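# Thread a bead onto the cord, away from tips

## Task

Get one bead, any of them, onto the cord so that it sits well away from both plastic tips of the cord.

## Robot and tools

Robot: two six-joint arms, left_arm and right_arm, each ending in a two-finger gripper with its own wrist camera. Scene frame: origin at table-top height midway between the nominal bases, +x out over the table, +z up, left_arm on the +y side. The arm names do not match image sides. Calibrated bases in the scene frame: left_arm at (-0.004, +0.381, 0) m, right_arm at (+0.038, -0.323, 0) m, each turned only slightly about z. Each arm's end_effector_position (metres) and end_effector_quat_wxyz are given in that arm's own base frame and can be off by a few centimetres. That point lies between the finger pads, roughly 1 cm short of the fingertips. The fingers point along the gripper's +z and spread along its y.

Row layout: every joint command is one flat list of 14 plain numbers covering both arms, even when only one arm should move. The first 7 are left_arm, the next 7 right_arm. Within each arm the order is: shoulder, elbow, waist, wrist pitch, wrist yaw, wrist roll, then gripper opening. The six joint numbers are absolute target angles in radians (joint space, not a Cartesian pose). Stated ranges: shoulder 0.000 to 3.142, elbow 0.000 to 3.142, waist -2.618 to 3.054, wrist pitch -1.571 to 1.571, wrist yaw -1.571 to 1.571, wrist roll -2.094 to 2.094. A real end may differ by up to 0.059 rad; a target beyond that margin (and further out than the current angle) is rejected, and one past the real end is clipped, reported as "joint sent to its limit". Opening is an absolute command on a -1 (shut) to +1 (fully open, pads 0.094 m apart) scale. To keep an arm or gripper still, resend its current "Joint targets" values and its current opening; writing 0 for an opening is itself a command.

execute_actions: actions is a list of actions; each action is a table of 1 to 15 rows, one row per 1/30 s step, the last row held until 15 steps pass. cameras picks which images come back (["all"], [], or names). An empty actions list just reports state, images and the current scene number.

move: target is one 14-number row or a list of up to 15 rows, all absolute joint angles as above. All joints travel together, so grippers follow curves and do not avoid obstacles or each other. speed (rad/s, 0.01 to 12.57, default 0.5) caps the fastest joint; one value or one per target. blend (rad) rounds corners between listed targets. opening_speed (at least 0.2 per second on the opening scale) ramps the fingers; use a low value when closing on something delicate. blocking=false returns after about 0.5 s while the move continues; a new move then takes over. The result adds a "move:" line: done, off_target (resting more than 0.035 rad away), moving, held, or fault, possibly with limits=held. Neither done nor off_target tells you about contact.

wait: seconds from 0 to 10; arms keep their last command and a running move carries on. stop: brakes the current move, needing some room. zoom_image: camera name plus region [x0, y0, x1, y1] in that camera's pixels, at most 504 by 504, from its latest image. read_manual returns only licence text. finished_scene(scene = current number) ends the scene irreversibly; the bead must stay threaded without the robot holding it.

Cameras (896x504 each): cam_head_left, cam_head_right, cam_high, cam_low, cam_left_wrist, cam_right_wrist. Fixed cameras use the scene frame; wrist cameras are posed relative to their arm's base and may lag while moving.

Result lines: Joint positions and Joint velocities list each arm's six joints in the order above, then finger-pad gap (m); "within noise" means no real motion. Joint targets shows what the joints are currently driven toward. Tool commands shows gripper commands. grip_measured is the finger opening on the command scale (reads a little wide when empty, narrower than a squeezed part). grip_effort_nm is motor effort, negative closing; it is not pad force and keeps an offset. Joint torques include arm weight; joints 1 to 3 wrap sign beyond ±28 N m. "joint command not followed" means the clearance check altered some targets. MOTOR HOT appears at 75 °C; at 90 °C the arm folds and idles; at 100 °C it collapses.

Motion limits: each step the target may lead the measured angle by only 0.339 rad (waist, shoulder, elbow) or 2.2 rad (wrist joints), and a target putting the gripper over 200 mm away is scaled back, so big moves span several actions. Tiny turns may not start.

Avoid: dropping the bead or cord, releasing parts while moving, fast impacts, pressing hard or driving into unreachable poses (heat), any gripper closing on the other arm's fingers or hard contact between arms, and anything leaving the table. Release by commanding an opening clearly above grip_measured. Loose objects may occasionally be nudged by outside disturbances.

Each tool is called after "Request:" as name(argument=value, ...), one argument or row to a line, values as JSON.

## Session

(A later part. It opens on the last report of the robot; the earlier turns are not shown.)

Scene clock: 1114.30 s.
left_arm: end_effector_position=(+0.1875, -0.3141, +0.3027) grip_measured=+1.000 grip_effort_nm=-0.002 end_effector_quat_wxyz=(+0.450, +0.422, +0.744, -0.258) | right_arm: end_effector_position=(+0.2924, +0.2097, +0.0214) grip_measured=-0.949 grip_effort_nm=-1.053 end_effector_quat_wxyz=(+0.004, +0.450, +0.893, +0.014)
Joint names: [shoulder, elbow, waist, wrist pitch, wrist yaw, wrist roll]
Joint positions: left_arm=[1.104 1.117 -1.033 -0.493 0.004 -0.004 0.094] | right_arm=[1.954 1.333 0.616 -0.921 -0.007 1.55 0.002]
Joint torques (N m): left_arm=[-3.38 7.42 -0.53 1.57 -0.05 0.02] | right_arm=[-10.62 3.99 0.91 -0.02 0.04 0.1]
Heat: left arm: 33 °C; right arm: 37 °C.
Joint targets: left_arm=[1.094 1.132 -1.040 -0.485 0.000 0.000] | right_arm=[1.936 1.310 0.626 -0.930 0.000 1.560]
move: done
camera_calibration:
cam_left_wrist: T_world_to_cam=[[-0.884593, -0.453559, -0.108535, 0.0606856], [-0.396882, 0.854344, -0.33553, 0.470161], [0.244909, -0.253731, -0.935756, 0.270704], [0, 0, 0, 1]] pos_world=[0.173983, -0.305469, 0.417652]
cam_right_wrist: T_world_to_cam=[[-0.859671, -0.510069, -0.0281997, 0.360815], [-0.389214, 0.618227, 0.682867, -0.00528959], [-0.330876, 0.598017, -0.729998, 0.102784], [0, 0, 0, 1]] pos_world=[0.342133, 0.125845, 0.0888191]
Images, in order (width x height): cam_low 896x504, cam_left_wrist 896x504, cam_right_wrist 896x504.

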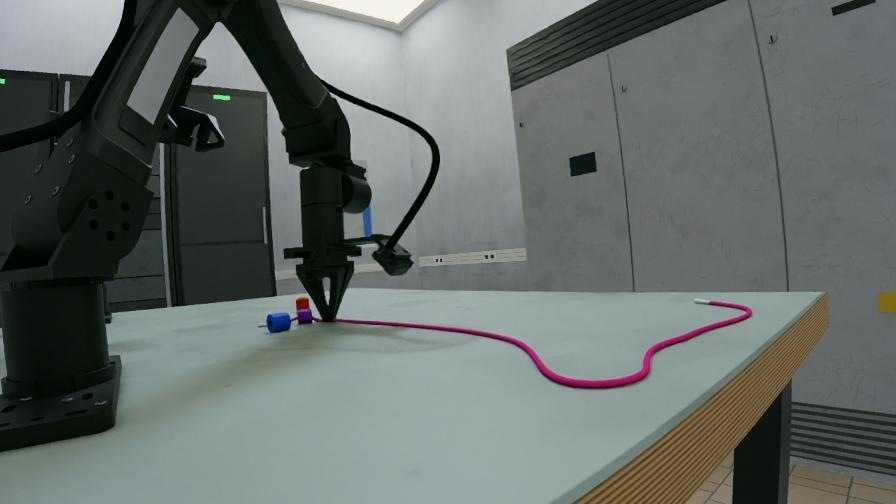

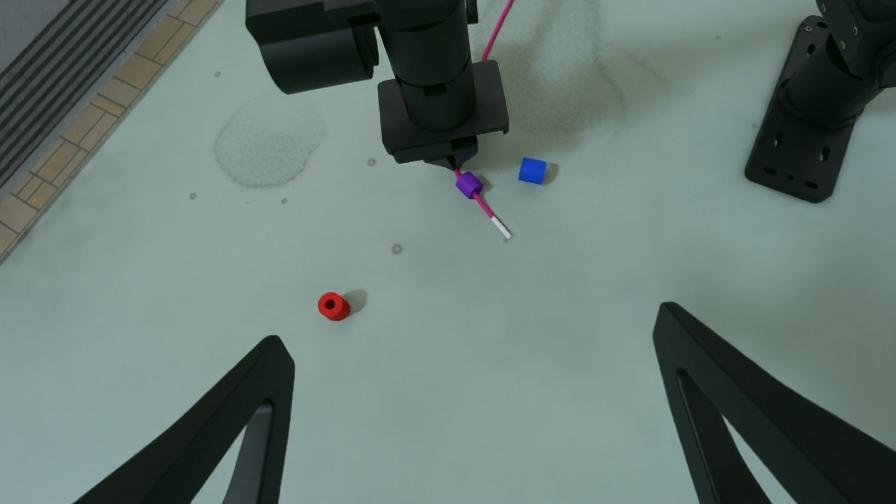

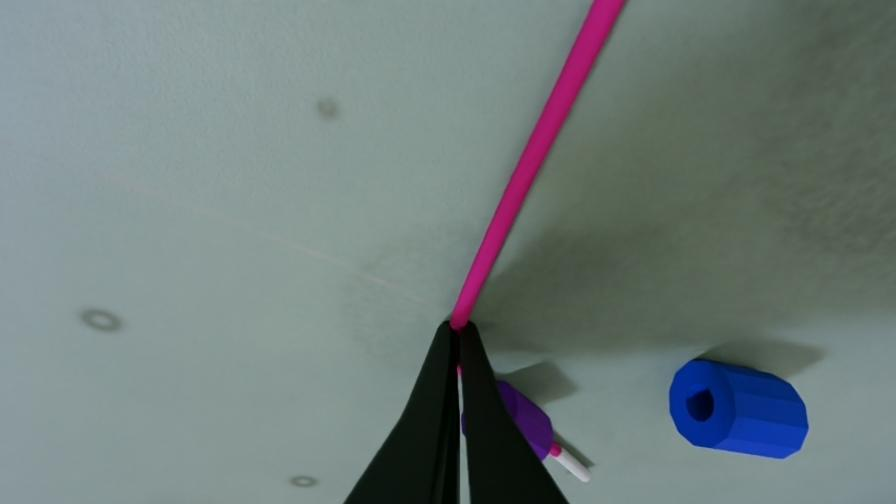

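Request:
move(
  target=[
    [1.094, 1.132, -1.04, -0.485, 0.0, 0.0, 1.0, 1.930, 1.310, 0.626, -0.930, 0.0, 1.56, -0.4],
    [1.094, 1.132, -1.04, -0.485, 0.0, 0.0, 1.0, 1.930, 1.310, 0.515, -0.930, 0.0, 1.475, -0.4],
    [1.094, 1.132, -1.04, -0.485, 0.0, 0.0, 1.0, 1.950, 1.306, 0.515, -0.924, 0.0, 1.475, -1.0],
    [1.094, 1.132, -1.04, -0.485, 0.0, 0.0, 1.0, 1.936, 1.310, 0.630, -0.930, 0.0, 1.56, -1.0],
  ],
  speed=0.15,
  opening_speed=1.0,
  cameras=["cam_right_wrist", "cam_low", "cam_left_wrist"],
)

Request:
zoom_image(
  camera="cam_left_wrist",
  region=[390, 80, 560, 230],
)

Scene clock: 1147.77 s.
left_arm: end_effector_position=(+0.1875, -0.3141, +0.3027) grip_measured=+1.000 grip_effort_nm=0.002 end_effector_quat_wxyz=(+0.450, +0.422, +0.744, -0.258) | right_arm: end_effector_position=(+0.2900, +0.2106, +0.0215) grip_measured=-0.955 grip_effort_nm=-1.053 end_effector_quat_wxyz=(+0.002, +0.448, +0.894, +0.013)
Joint names: [shoulder, elbow, waist, wrist pitch, wrist yaw, wrist roll]
Joint positions: left_arm=[1.104 1.117 -1.033 -0.493 0.004 -0.004 0.094] | right_arm=[1.953 1.331 0.621 -0.925 -0.008 1.55 0.002]
Joint torques (N m): left_arm=[-3.38 7.45 -0.53 1.56 -0.05 0.02] | right_arm=[-10.51 4.04 0.77 0.04 0.07 0.1]
Heat: left arm: 33 °C; right arm: 38 °C.
Joint targets: left_arm=[1.094 1.132 -1.040 -0.485 0.000 0.000] | right_arm=[1.936 1.310 0.630 -0.930 0.000 1.560]
move: done
camera_calibration:
cam_left_wrist: T_world_to_cam=[[-0.884593, -0.453559, -0.108535, 0.0606856], [-0.396882, 0.854344, -0.33553, 0.470161], [0.244909, -0.253731, -0.935756, 0.270704], [0, 0, 0, 1]] pos_world=[0.173983, -0.305469, 0.417652]
cam_right_wrist: T_world_to_cam=[[-0.857032, -0.514724, -0.0235785, 0.359322], [-0.389549, 0.6173, 0.683515, -0.00664546], [-0.337266, 0.594979, -0.729556, 0.104048], [0, 0, 0, 1]] pos_world=[0.340454, 0.127148, 0.0889231]
Images, in order (width x height): cam_low 896x504, cam_left_wrist 896x504, cam_right_wrist 896x504.

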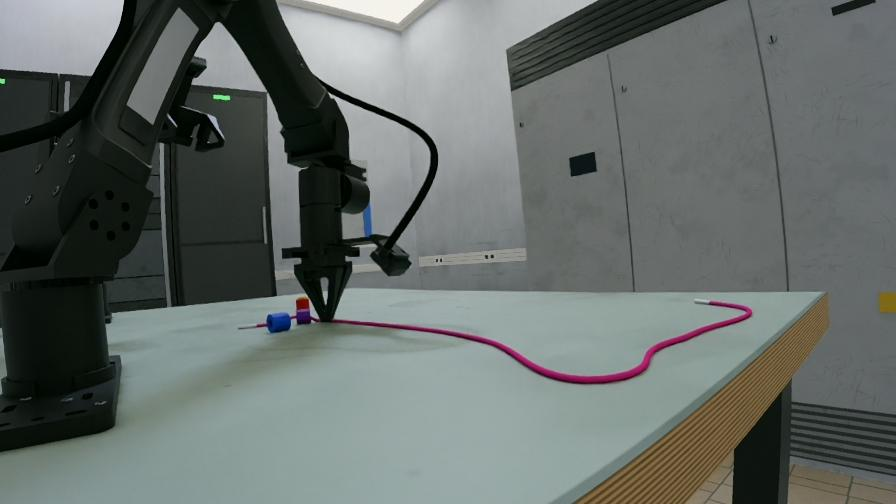

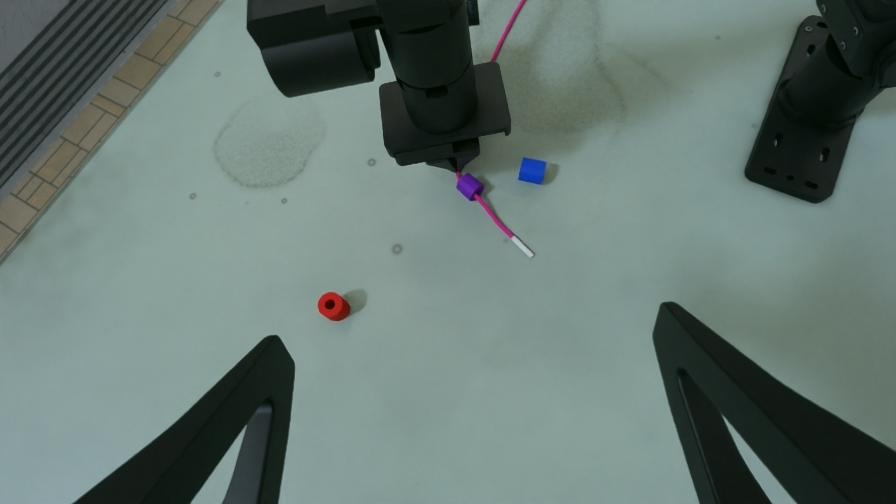

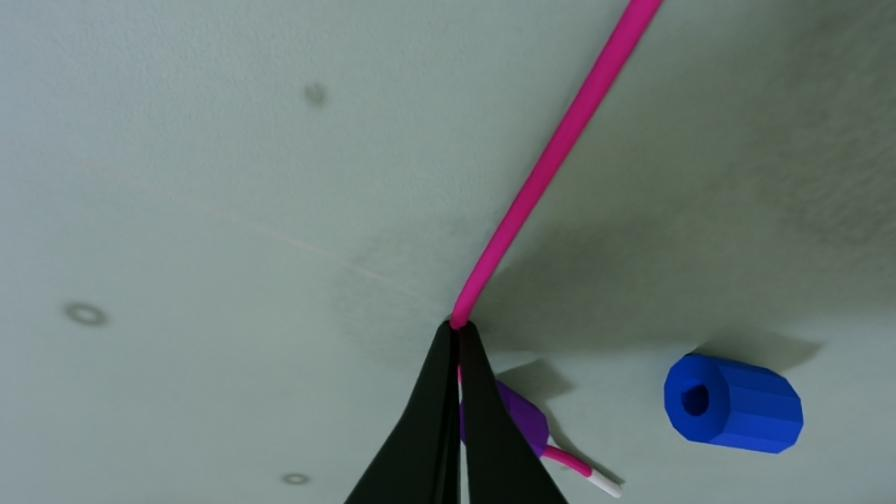

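Scaled by 2.965 from the camera's 896x504 image, which has a finer 1280x720 frame.

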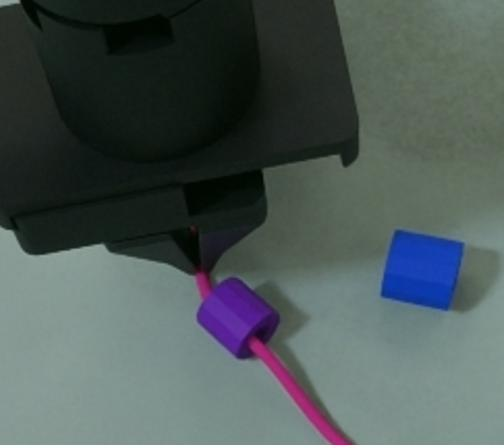

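Request:
move(
  target=[
    [1.094, 1.132, -1.04, -0.485, 0.0, 0.0, 1.0, 1.936, 1.310, 0.630, -0.930, 0.0, 1.56, -0.4],
    [1.094, 1.132, -1.04, -0.485, 0.0, 0.0, 1.0, 1.90, 1.60, 0.620, -1.25, 0.0, 1.56, -0.4],
    [1.094, 1.132, -1.04, -0.485, 0.0, 0.0, 1.0, 1.4, 1.35, -0.2, -0.7, 0.0, 0.5, -0.4],
  ],
  speed=[0.2, 0.3, 0.8],
  opening_speed=1.0,
  cameras=["cam_right_wrist", "cam_low", "cam_left_wrist", "cam_high"],
)

Scene clock: 1183.67 s.
left_arm: end_effector_position=(+0.1875, -0.3141, +0.3027) grip_measured=+1.000 grip_effort_nm=0.007 end_effector_quat_wxyz=(+0.450, +0.422, +0.744, -0.258) | right_arm: end_effector_position=(+0.3982, -0.0775, +0.2519) grip_measured=-0.403 grip_effort_nm=0.129 end_effector_quat_wxyz=(+0.379, +0.318, +0.867, +0.063)
Joint names: [shoulder, elbow, waist, wrist pitch, wrist yaw, wrist roll]
Joint positions: left_arm=[1.104 1.117 -1.033 -0.493 0.004 -0.004 0.094] | right_arm=[1.425 1.374 -0.198 -0.731 -0.009 0.509 0.028]
Joint torques (N m): left_arm=[-3.4 7.45 -0.54 1.57 -0.05 0.02] | right_arm=[-7.73 5.34 -0.18 1.66 0.07 -0.07]
Heat: left arm: 33 °C; right arm: 36 °C.
Joint targets: left_arm=[1.094 1.132 -1.040 -0.485 0.000 0.000] | right_arm=[1.400 1.350 -0.200 -0.700 0.000 0.500]
move: done
camera_calibration:
cam_left_wrist: T_world_to_cam=[[-0.884593, -0.453559, -0.108535, 0.0606856], [-0.396882, 0.854344, -0.33553, 0.470161], [0.244909, -0.253731, -0.935756, 0.270704], [0, 0, 0, 1]] pos_world=[0.173983, -0.305469, 0.417652]
cam_right_wrist: T_world_to_cam=[[-0.552611, -0.725, -0.411092, 0.269343], [-0.807998, 0.586977, 0.0509629, 0.379539], [0.204353, 0.360324, -0.910168, 0.291673], [0, 0, 0, 1]] pos_world=[0.395904, -0.132604, 0.356854]
Images, in order (width x height): cam_high 896x504, cam_low 896x504, cam_left_wrist 896x504, cam_right_wrist 896x504.

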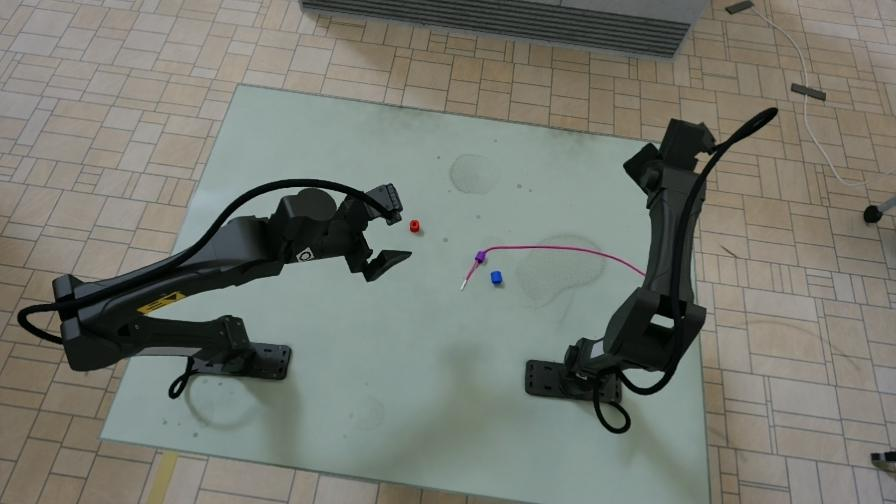

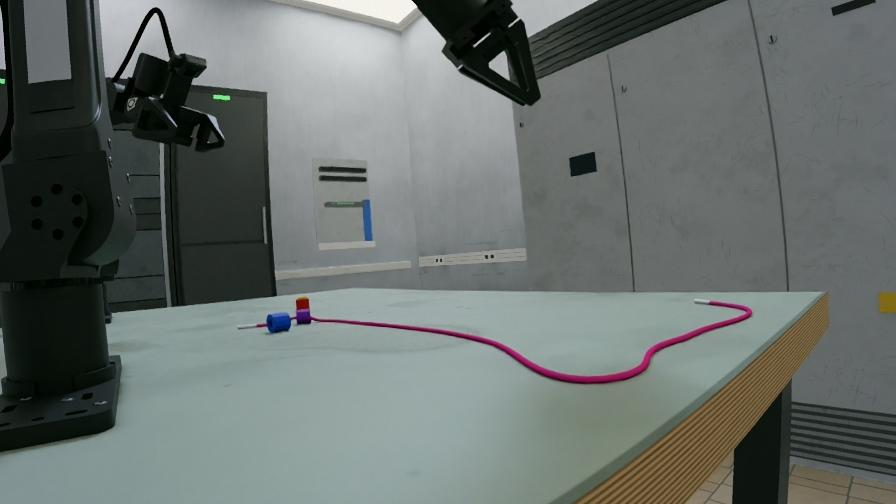

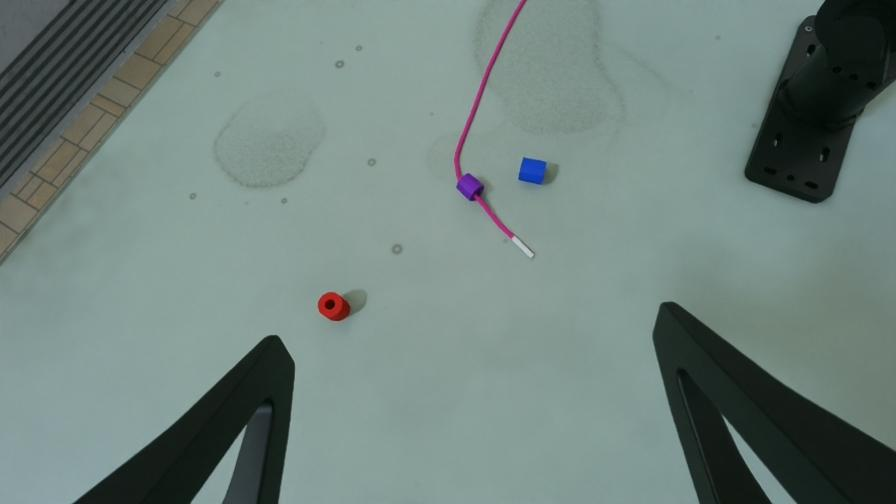

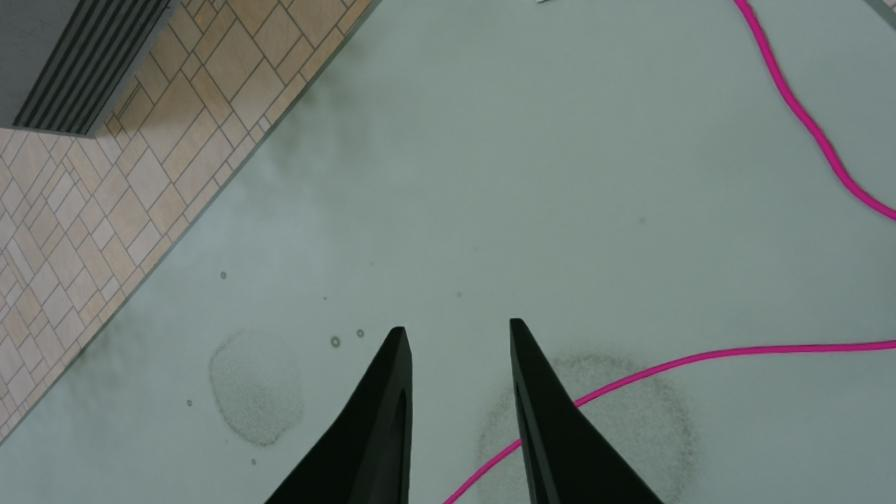

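Request:
move(
  target=[2.456, 2.305, -0.7525, -1.42, 0.0, 0.0, 0.0, 1.4, 1.35, -0.2, -0.7, 0.0, 0.5, -0.4],
  speed=0.6,
  cameras=["cam_low", "cam_left_wrist", "cam_high"],
)

Scene clock: 1203.57 s.
left_arm: end_effector_position=(+0.3435, -0.3230, +0.0583) grip_measured=+0.002 grip_effort_nm=-0.090 end_effector_quat_wxyz=(-0.004, +0.367, +0.930, +0.000) | right_arm: end_effector_position=(+0.3984, -0.0775, +0.2520) grip_measured=-0.403 grip_effort_nm=0.129 end_effector_quat_wxyz=(+0.379, +0.318, +0.867, +0.063)
Joint names: [shoulder, elbow, waist, wrist pitch, wrist yaw, wrist roll]
Joint positions: left_arm=[2.444 2.276 -0.756 -1.412 0.003 -0.003 0.047] | right_arm=[1.425 1.374 -0.198 -0.73 -0.009 0.508 0.028]
Joint torques (N m): left_arm=[-11.97 7.47 0.24 0.27 -0.04 0.03] | right_arm=[-7.75 5.35 -0.16 1.67 0.06 -0.08]
Heat: left arm: 32 °C; right arm: 34 °C.
Joint targets: left_arm=[2.456 2.305 -0.752 -1.420 0.000 0.000] | right_arm=[1.400 1.350 -0.200 -0.700 0.000 0.500]
move: done
camera_calibration:
cam_left_wrist: T_world_to_cam=[[-0.771911, -0.635701, 0.00615072, 0.0638936], [-0.461631, 0.567143, 0.682089, 0.32792], [-0.437093, 0.523673, -0.731243, 0.475055], [0, 0, 0, 1]] pos_world=[0.408341, -0.394134, 0.123317]
Images, in order (width x height): cam_high 896x504, cam_low 896x504, cam_left_wrist 896x504.

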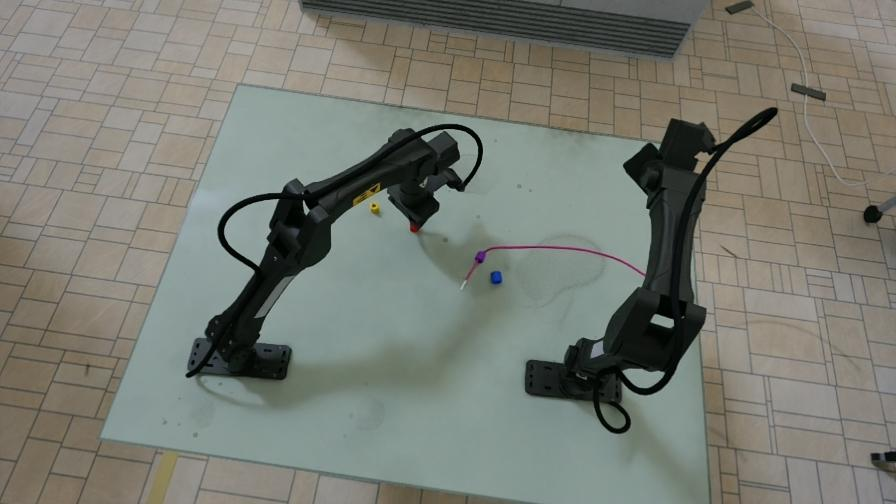

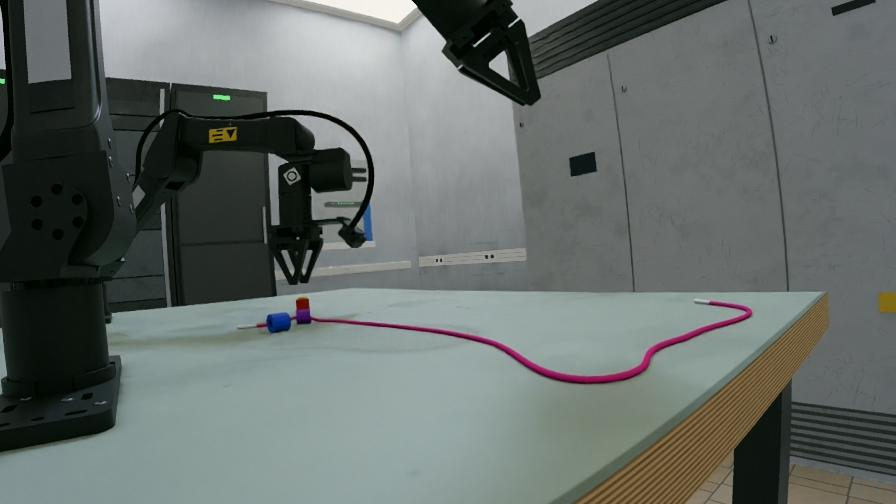

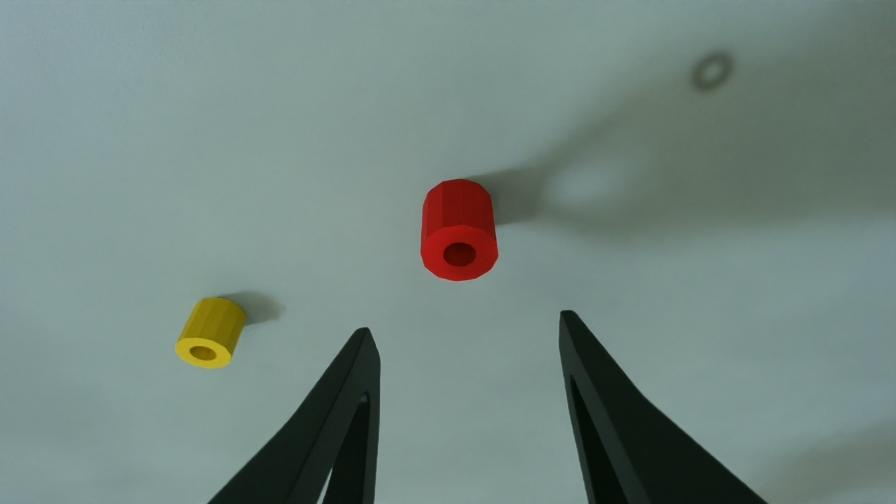

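Request:
move(
  target=[2.4606, 2.127, -0.7525, -1.244, 0.0, 0.0, 0.0, 1.4, 1.35, -0.2, -0.7, 0.0, 0.5, -0.4],
  speed=0.15,
  cameras=["cam_low", "cam_left_wrist", "cam_high"],
)

Request:
zoom_image(
  camera="cam_low",
  region=[230, 230, 370, 340],
)

Scene clock: 1229.83 s.
left_arm: end_effector_position=(+0.3447, -0.3242, +0.0214) grip_measured=+0.002 grip_effort_nm=-0.090 end_effector_quat_wxyz=(-0.001, +0.367, +0.930, -0.001) | right_arm: end_effector_position=(+0.3984, -0.0775, +0.2520) grip_measured=-0.403 grip_effort_nm=0.134 end_effector_quat_wxyz=(+0.379, +0.318, +0.867, +0.063)
Joint names: [shoulder, elbow, waist, wrist pitch, wrist yaw, wrist roll]
Joint positions: left_arm=[2.444 2.13 -0.756 -1.259 0.003 -0.003 0.047] | right_arm=[1.425 1.374 -0.198 -0.73 -0.009 0.508 0.028]
Joint torques (N m): left_arm=[-11.64 5.04 0.27 0.46 -0.04 0.02] | right_arm=[-7.79 5.38 -0.18 1.66 0.07 -0.08]
Heat: left arm: 29 °C; right arm: 34 °C.
Joint targets: left_arm=[2.461 2.127 -0.752 -1.244 0.000 0.000] | right_arm=[1.400 1.350 -0.200 -0.700 0.000 0.500]
move: done
camera_calibration:
cam_left_wrist: T_world_to_cam=[[-0.771903, -0.635719, 0.00524361, 0.0643075], [-0.46509, 0.570307, 0.677083, 0.356701], [-0.433425, 0.520204, -0.735888, 0.44691], [0, 0, 0, 1]] pos_world=[0.409239, -0.395032, 0.0870224]
Images, in order (width x height): cam_high 896x504, cam_low 896x504, cam_left_wrist 896x504.

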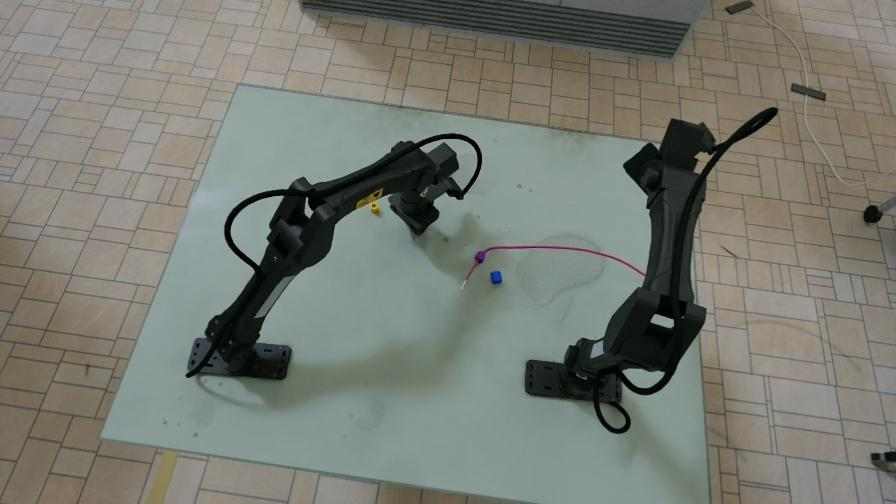

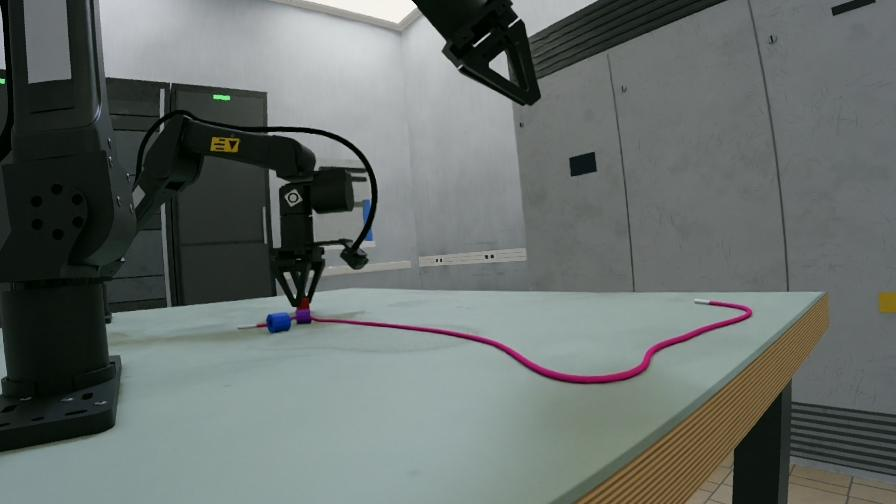

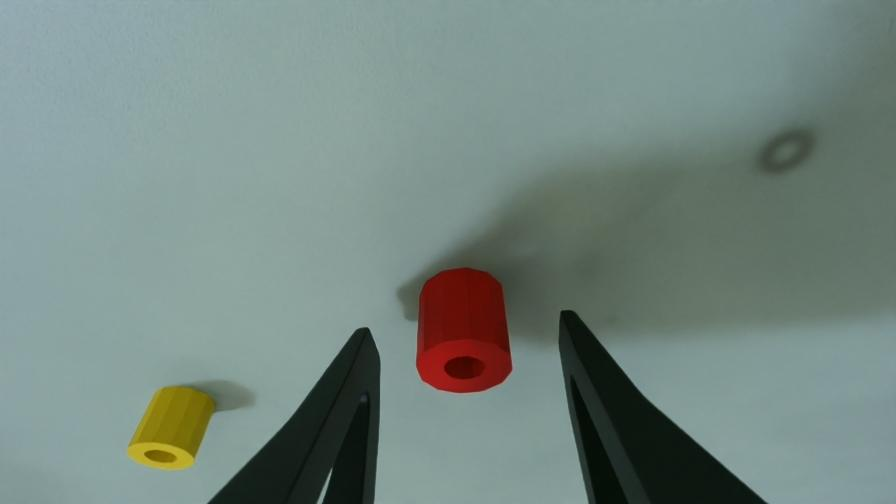

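Scaled by 3.600 from the camera's 896x504 image, which has a finer 1280x720 frame.

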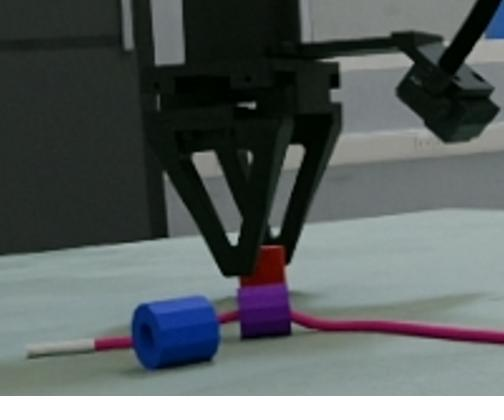

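Request:
move(
  target=[
    [2.4606, 2.127, -0.7525, -1.244, 0.0, 0.0, -0.62, 1.4, 1.35, -0.2, -0.7, 0.0, 0.5, -0.4],
  ],
  speed=0.2,
  opening_speed=0.4,
  cameras=["cam_left_wrist"],
)

Scene clock: 1334.97 s.
left_arm: end_effector_position=(+0.3449, -0.3243, +0.0214) grip_measured=-0.567 grip_effort_nm=-1.009 end_effector_quat_wxyz=(-0.001, +0.367, +0.930, -0.001) | right_arm: end_effector_position=(+0.3984, -0.0775, +0.2520) grip_measured=-0.403 grip_effort_nm=0.129 end_effector_quat_wxyz=(+0.379, +0.318, +0.867, +0.063)
Joint names: [shoulder, elbow, waist, wrist pitch, wrist yaw, wrist roll]
Joint positions: left_arm=[2.444 2.13 -0.756 -1.258 0.003 -0.003 0.02] | right_arm=[1.425 1.374 -0.198 -0.73 -0.009 0.508 0.028]
Joint torques (N m): left_arm=[-11.64 5.03 0.27 0.46 -0.04 0.02] | right_arm=[-7.75 5.38 -0.17 1.65 0.07 -0.07]
Heat: left arm: 29 °C; right arm: 33 °C.
Joint targets: left_arm=[2.461 2.127 -0.752 -1.244 0.000 0.000] | right_arm=[1.400 1.350 -0.200 -0.700 0.000 0.500]
move: done
camera_calibration:
cam_left_wrist: T_world_to_cam=[[-0.771904, -0.635719, 0.00516704, 0.0643275], [-0.465456, 0.570665, 0.676529, 0.357076], [-0.433031, 0.51981, -0.736398, 0.446807], [0, 0, 0, 1]] pos_world=[0.409339, -0.395132, 0.087123]
Images, in order (width x height): cam_left_wrist 896x504.

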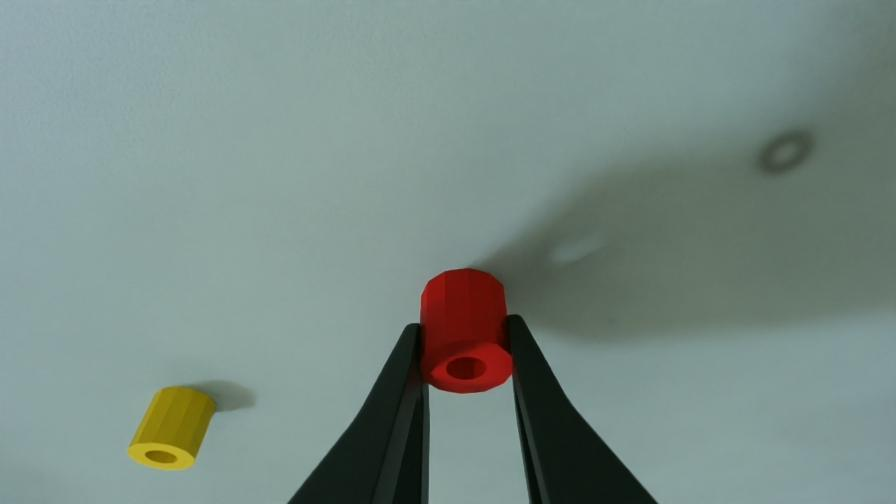

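Request:
move(
  target=[
    [1.6, 1.2, -0.85, -0.4, 0.0, 0.0, -0.62, 1.4, 1.35, -0.2, -0.7, 0.0, 0.5, -0.4],
    [2.119, 0.689, -0.929, 1.43, 0.0, 0.0, -0.62, 1.4, 1.35, -0.2, -0.7, 0.0, 0.5, -0.4],
  ],
  speed=[0.5, 0.7],
  blend=[0.15, 0],
  cameras=["all"],
)

Scene clock: 1369.33 s.
left_arm: end_effector_position=(+0.3037, -0.3979, +0.1046) grip_measured=-0.568 grip_effort_nm=-1.033 end_effector_quat_wxyz=(+0.621, +0.320, +0.645, -0.309) | right_arm: end_effector_position=(+0.3984, -0.0776, +0.2521) grip_measured=-0.403 grip_effort_nm=0.134 end_effector_quat_wxyz=(+0.379, +0.318, +0.867, +0.063)
Joint names: [shoulder, elbow, waist, wrist pitch, wrist yaw, wrist roll]
Joint positions: left_arm=[2.102 0.692 -0.92 1.373 0.002 -0.002 0.02] | right_arm=[1.425 1.374 -0.198 -0.73 -0.009 0.508 0.028]
Joint torques (N m): left_arm=[-7.36 3.44 -0.73 2.08 -0.03 0.01] | right_arm=[-7.76 5.37 -0.17 1.65 0.06 -0.07]
Heat: left arm: 29 °C; right arm: 33 °C.
Joint targets: left_arm=[2.119 0.689 -0.929 1.430 0.000 0.000] | right_arm=[1.400 1.350 -0.200 -0.700 0.000 0.500]
move: off_target (left_arm); left_arm: the wrist pitch is farthest, 0.057 rad from its target
camera_calibration:
cam_left_wrist: T_world_to_cam=[[-0.79472, -0.593531, -0.127047, 0.0228723], [-0.348879, 0.617954, -0.704568, 0.451477], [0.496692, -0.51561, -0.698171, -0.16994], [0, 0, 0, 1]] pos_world=[0.260096, -0.353039, 0.202354]
cam_right_wrist: T_world_to_cam=[[-0.551572, -0.725895, -0.410908, 0.26898], [-0.808562, 0.586318, 0.0495834, 0.380313], [0.204931, 0.359594, -0.910327, 0.291636], [0, 0, 0, 1]] pos_world=[0.396103, -0.132603, 0.357153]

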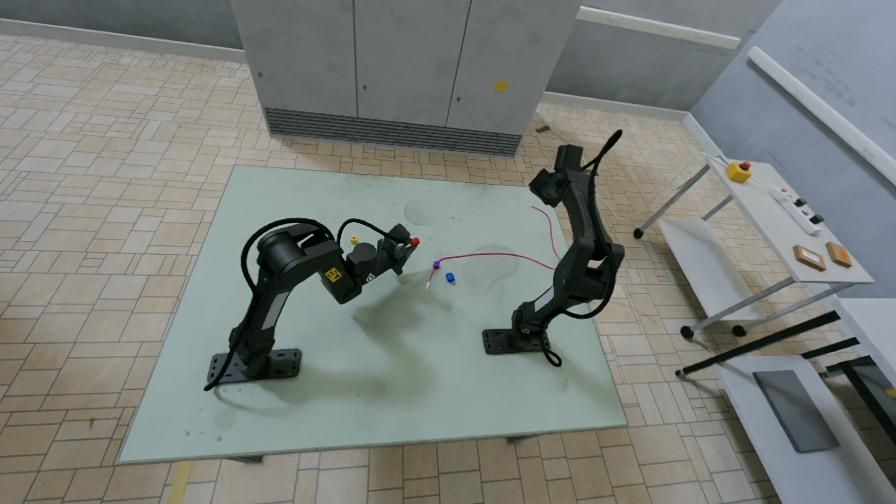

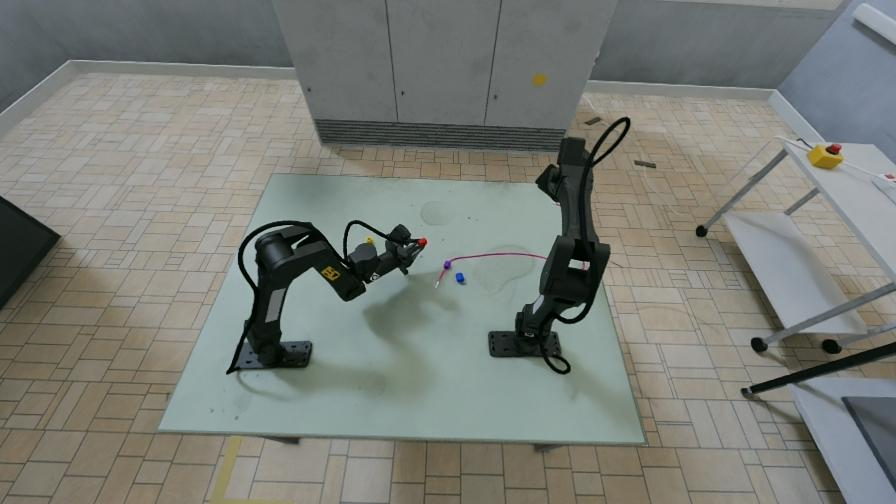

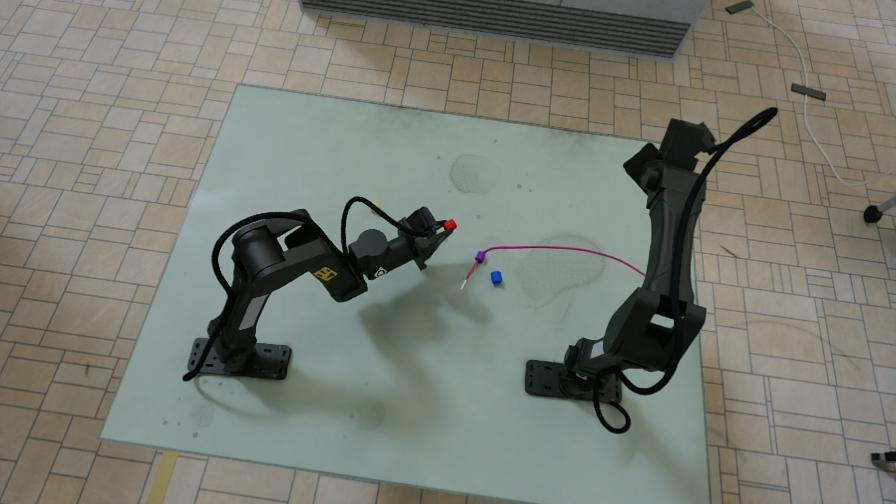

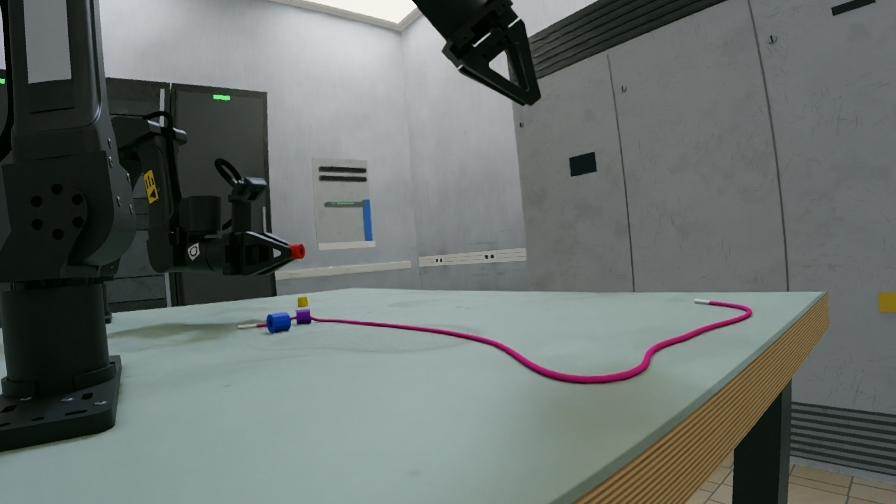

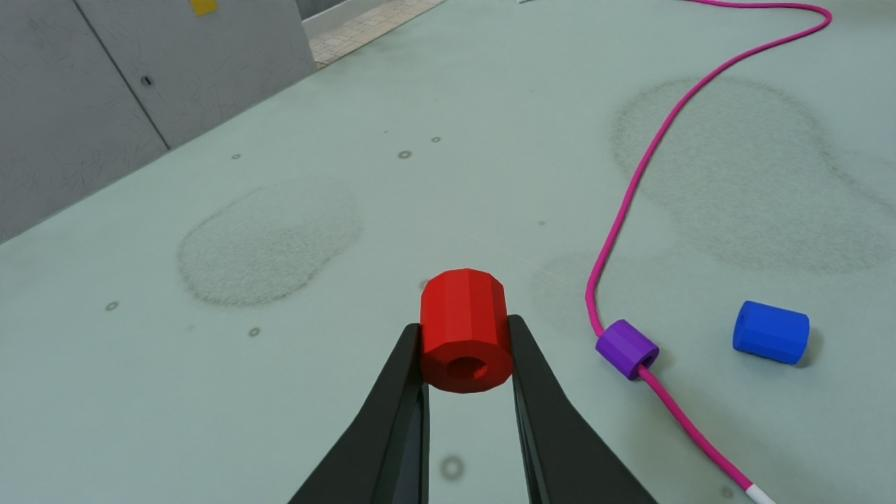

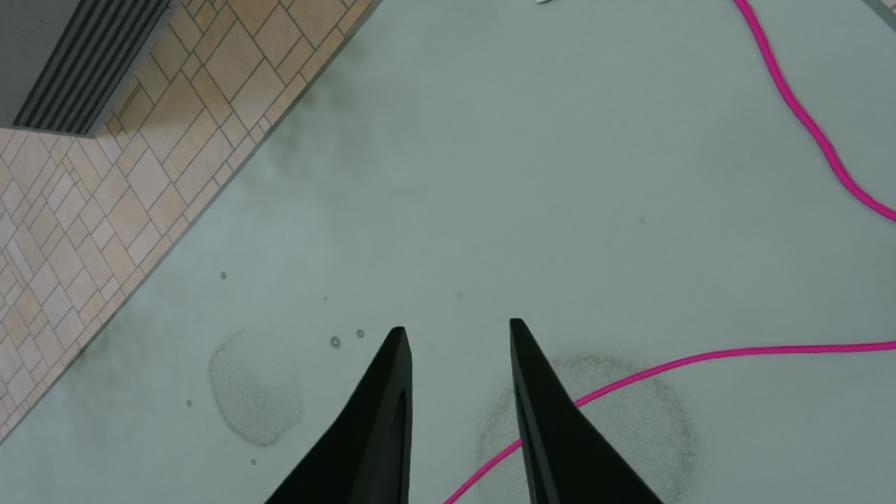

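Request:
move(
  target=[
    [1.75, 0.689, -0.929, 1.43, 0.0, 0.0, -0.62, 1.6, 1.46, 0.3, -1.0, 0.0, 0.9, -0.5],
    [1.75, 0.689, -0.929, 1.43, 0.0, 0.0, -0.62, 1.797, 1.46, 0.832, -1.23, 0.0, 1.23, -0.5],
  ],
  speed=0.7,
  blend=[0.1, 0],
  cameras=["cam_right_wrist", "cam_low", "cam_high"],
)

Scene clock: 1398.73 s.
left_arm: end_effector_position=(+0.2909, -0.3812, +0.2576) grip_measured=-0.568 grip_effort_nm=-1.023 end_effector_quat_wxyz=(+0.718, +0.265, +0.535, -0.358) | right_arm: end_effector_position=(+0.2531, +0.2309, +0.1079) grip_measured=-0.497 grip_effort_nm=-0.188 end_effector_quat_wxyz=(+0.023, +0.196, +0.979, +0.044)
Joint names: [shoulder, elbow, waist, wrist pitch, wrist yaw, wrist roll]
Joint positions: left_arm=[1.784 0.688 -0.92 1.387 0.002 -0.003 0.02] | right_arm=[1.751 1.419 0.728 -1.141 -0.016 1.124 0.024]
Joint torques (N m): left_arm=[-10.26 4.92 -0.7 1.82 -0.04 0.01] | right_arm=[-8.13 6.15 -0.5 0.2 0.09 0.02]
Heat: left arm: 31 °C; right arm: 32 °C.
Joint targets: left_arm=[1.750 0.689 -0.929 1.430 0.000 0.000] | right_arm=[1.745 1.419 0.723 -1.139 -0.005 1.123]
move: held (right_arm; a check stopped the path), off_target (left_arm); path passed 1 of 2 targets; limits=held; left_arm: the wrist pitch is farthest, 0.043 rad from its target; right_arm: the wrist roll is farthest, 0.106 rad from its target
joint command not followed: on one or more control steps a check withheld the commanded joint targets of the right arm, and it was not sent them on those steps.
cause: the commanded joint targets, or the way to them, would bring a part of the robot too close to another arm (this arm's wrist (the part past the wrist pitch) and the left arm's fingers).
camera_calibration:
cam_right_wrist: T_world_to_cam=[[-0.47275, -0.87585, -0.0969235, 0.334266], [-0.68953, 0.299192, 0.65957, 0.0593608], [-0.548686, 0.378643, -0.745368, 0.247692], [0, 0, 0, 1]] pos_world=[0.33486, 0.18122, 0.177867]
Images, in order (width x height): cam_high 896x504, cam_low 896x504, cam_right_wrist 896x504.

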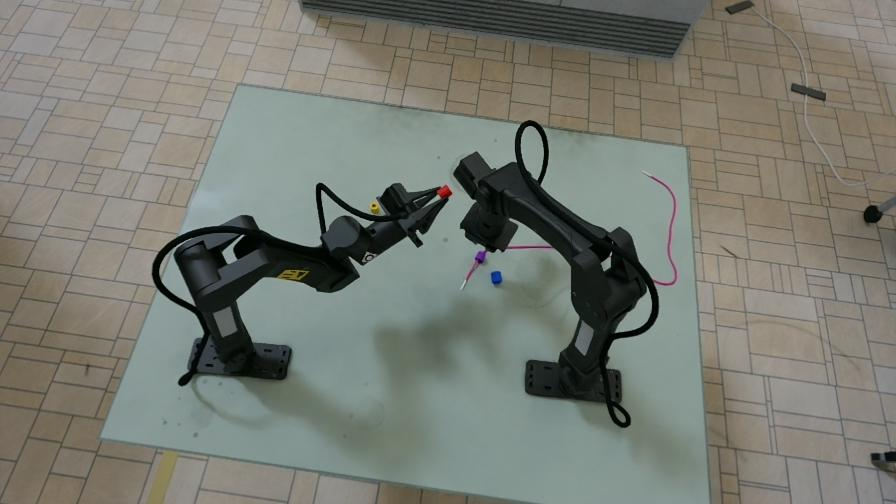

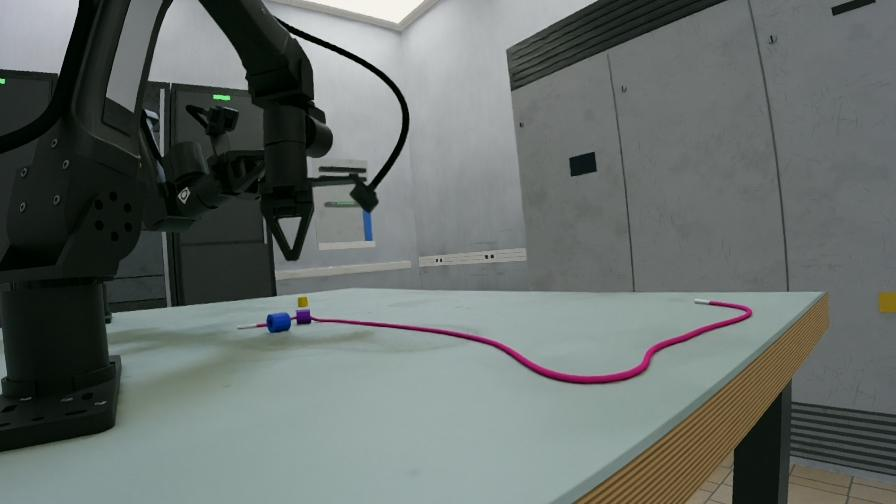

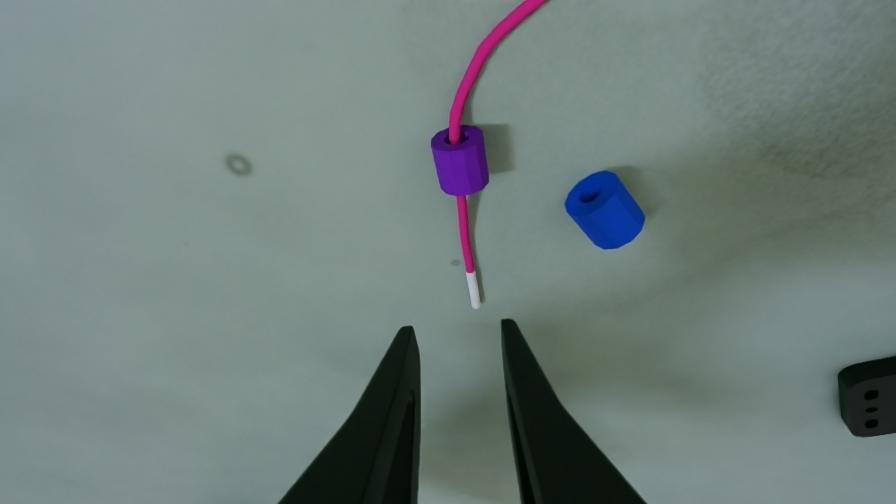

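Request:
move(
  target=[
    [2.119, 0.689, -0.55, 1.40, 0.0, 0.0, -0.62, 1.745, 1.419, 0.723, -1.139, 0.0, 1.123, -0.5],
    [2.119, 0.689, -0.55, 1.40, 0.0, 0.0, -0.62, 1.848, 1.317, 0.877, -1.045, 0.0, 1.245, -0.5],
  ],
  speed=[0.7, 0.4],
  cameras=["cam_right_wrist", "cam_low", "cam_high"],
)

Scene clock: 1431.83 s.
left_arm: end_effector_position=(+0.4274, -0.2586, +0.0977) grip_measured=-0.568 grip_effort_nm=-1.028 end_effector_quat_wxyz=(+0.661, +0.195, +0.700, -0.186) | right_arm: end_effector_position=(+0.2094, +0.2581, +0.0559) grip_measured=-0.497 grip_effort_nm=-0.183 end_effector_quat_wxyz=(-0.007, +0.177, +0.984, +0.001)
Joint names: [shoulder, elbow, waist, wrist pitch, wrist yaw, wrist roll]
Joint positions: left_arm=[2.109 0.688 -0.546 1.364 0.001 -0.003 0.02] | right_arm=[1.844 1.328 0.879 -1.061 -0.014 1.236 0.024]
Joint torques (N m): left_arm=[-7.99 3.64 -0.34 1.89 -0.02 0.02] | right_arm=[-8.06 4.92 -0.17 0.21 0.11 0.1]
Heat: left arm: 30 °C; right arm: 33 °C.
Joint targets: left_arm=[2.119 0.689 -0.550 1.400 0.000 0.000] | right_arm=[1.848 1.317 0.877 -1.045 0.000 1.245]
move: off_target (left_arm); left_arm: the wrist pitch is farthest, 0.036 rad from its target
camera_calibration:
cam_right_wrist: T_world_to_cam=[[-0.441898, -0.897062, 0.0024547, 0.325801], [-0.650976, 0.322556, 0.687159, 0.0398556], [-0.617216, 0.302057, -0.726503, 0.20775], [0, 0, 0, 1]] pos_world=[0.298143, 0.216656, 0.122744]
Images, in order (width x height): cam_high 896x504, cam_low 896x504, cam_right_wrist 896x504.

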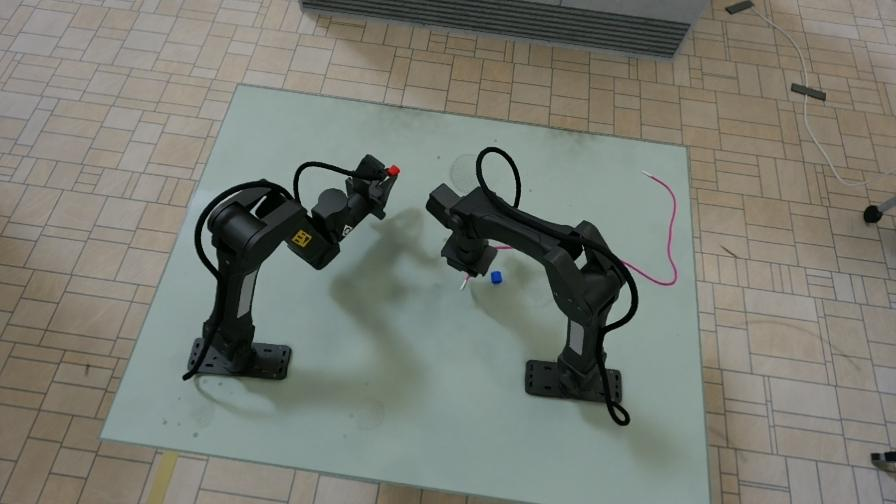

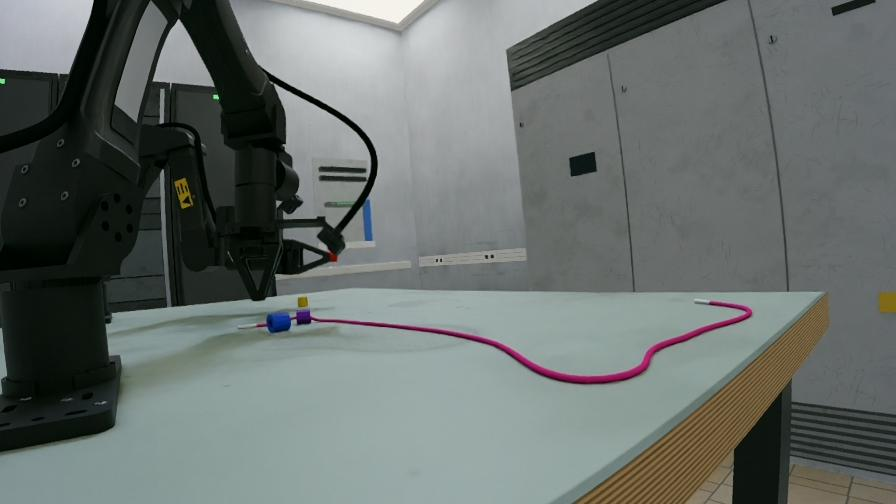

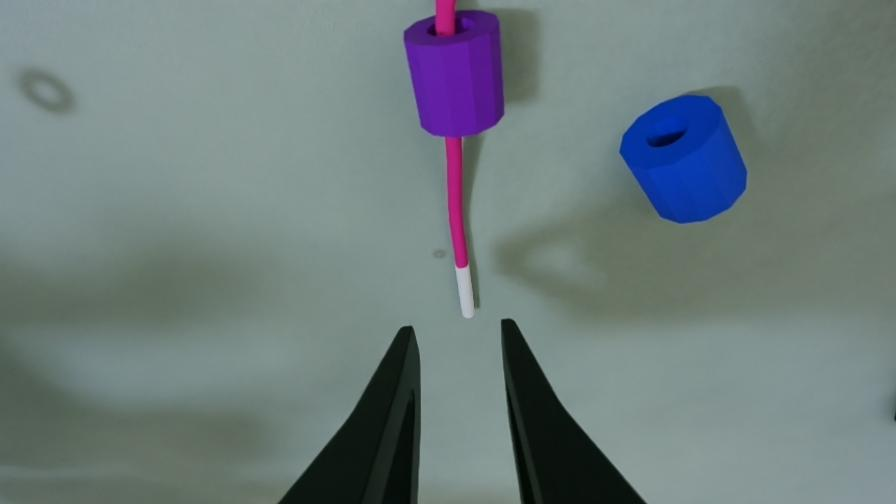

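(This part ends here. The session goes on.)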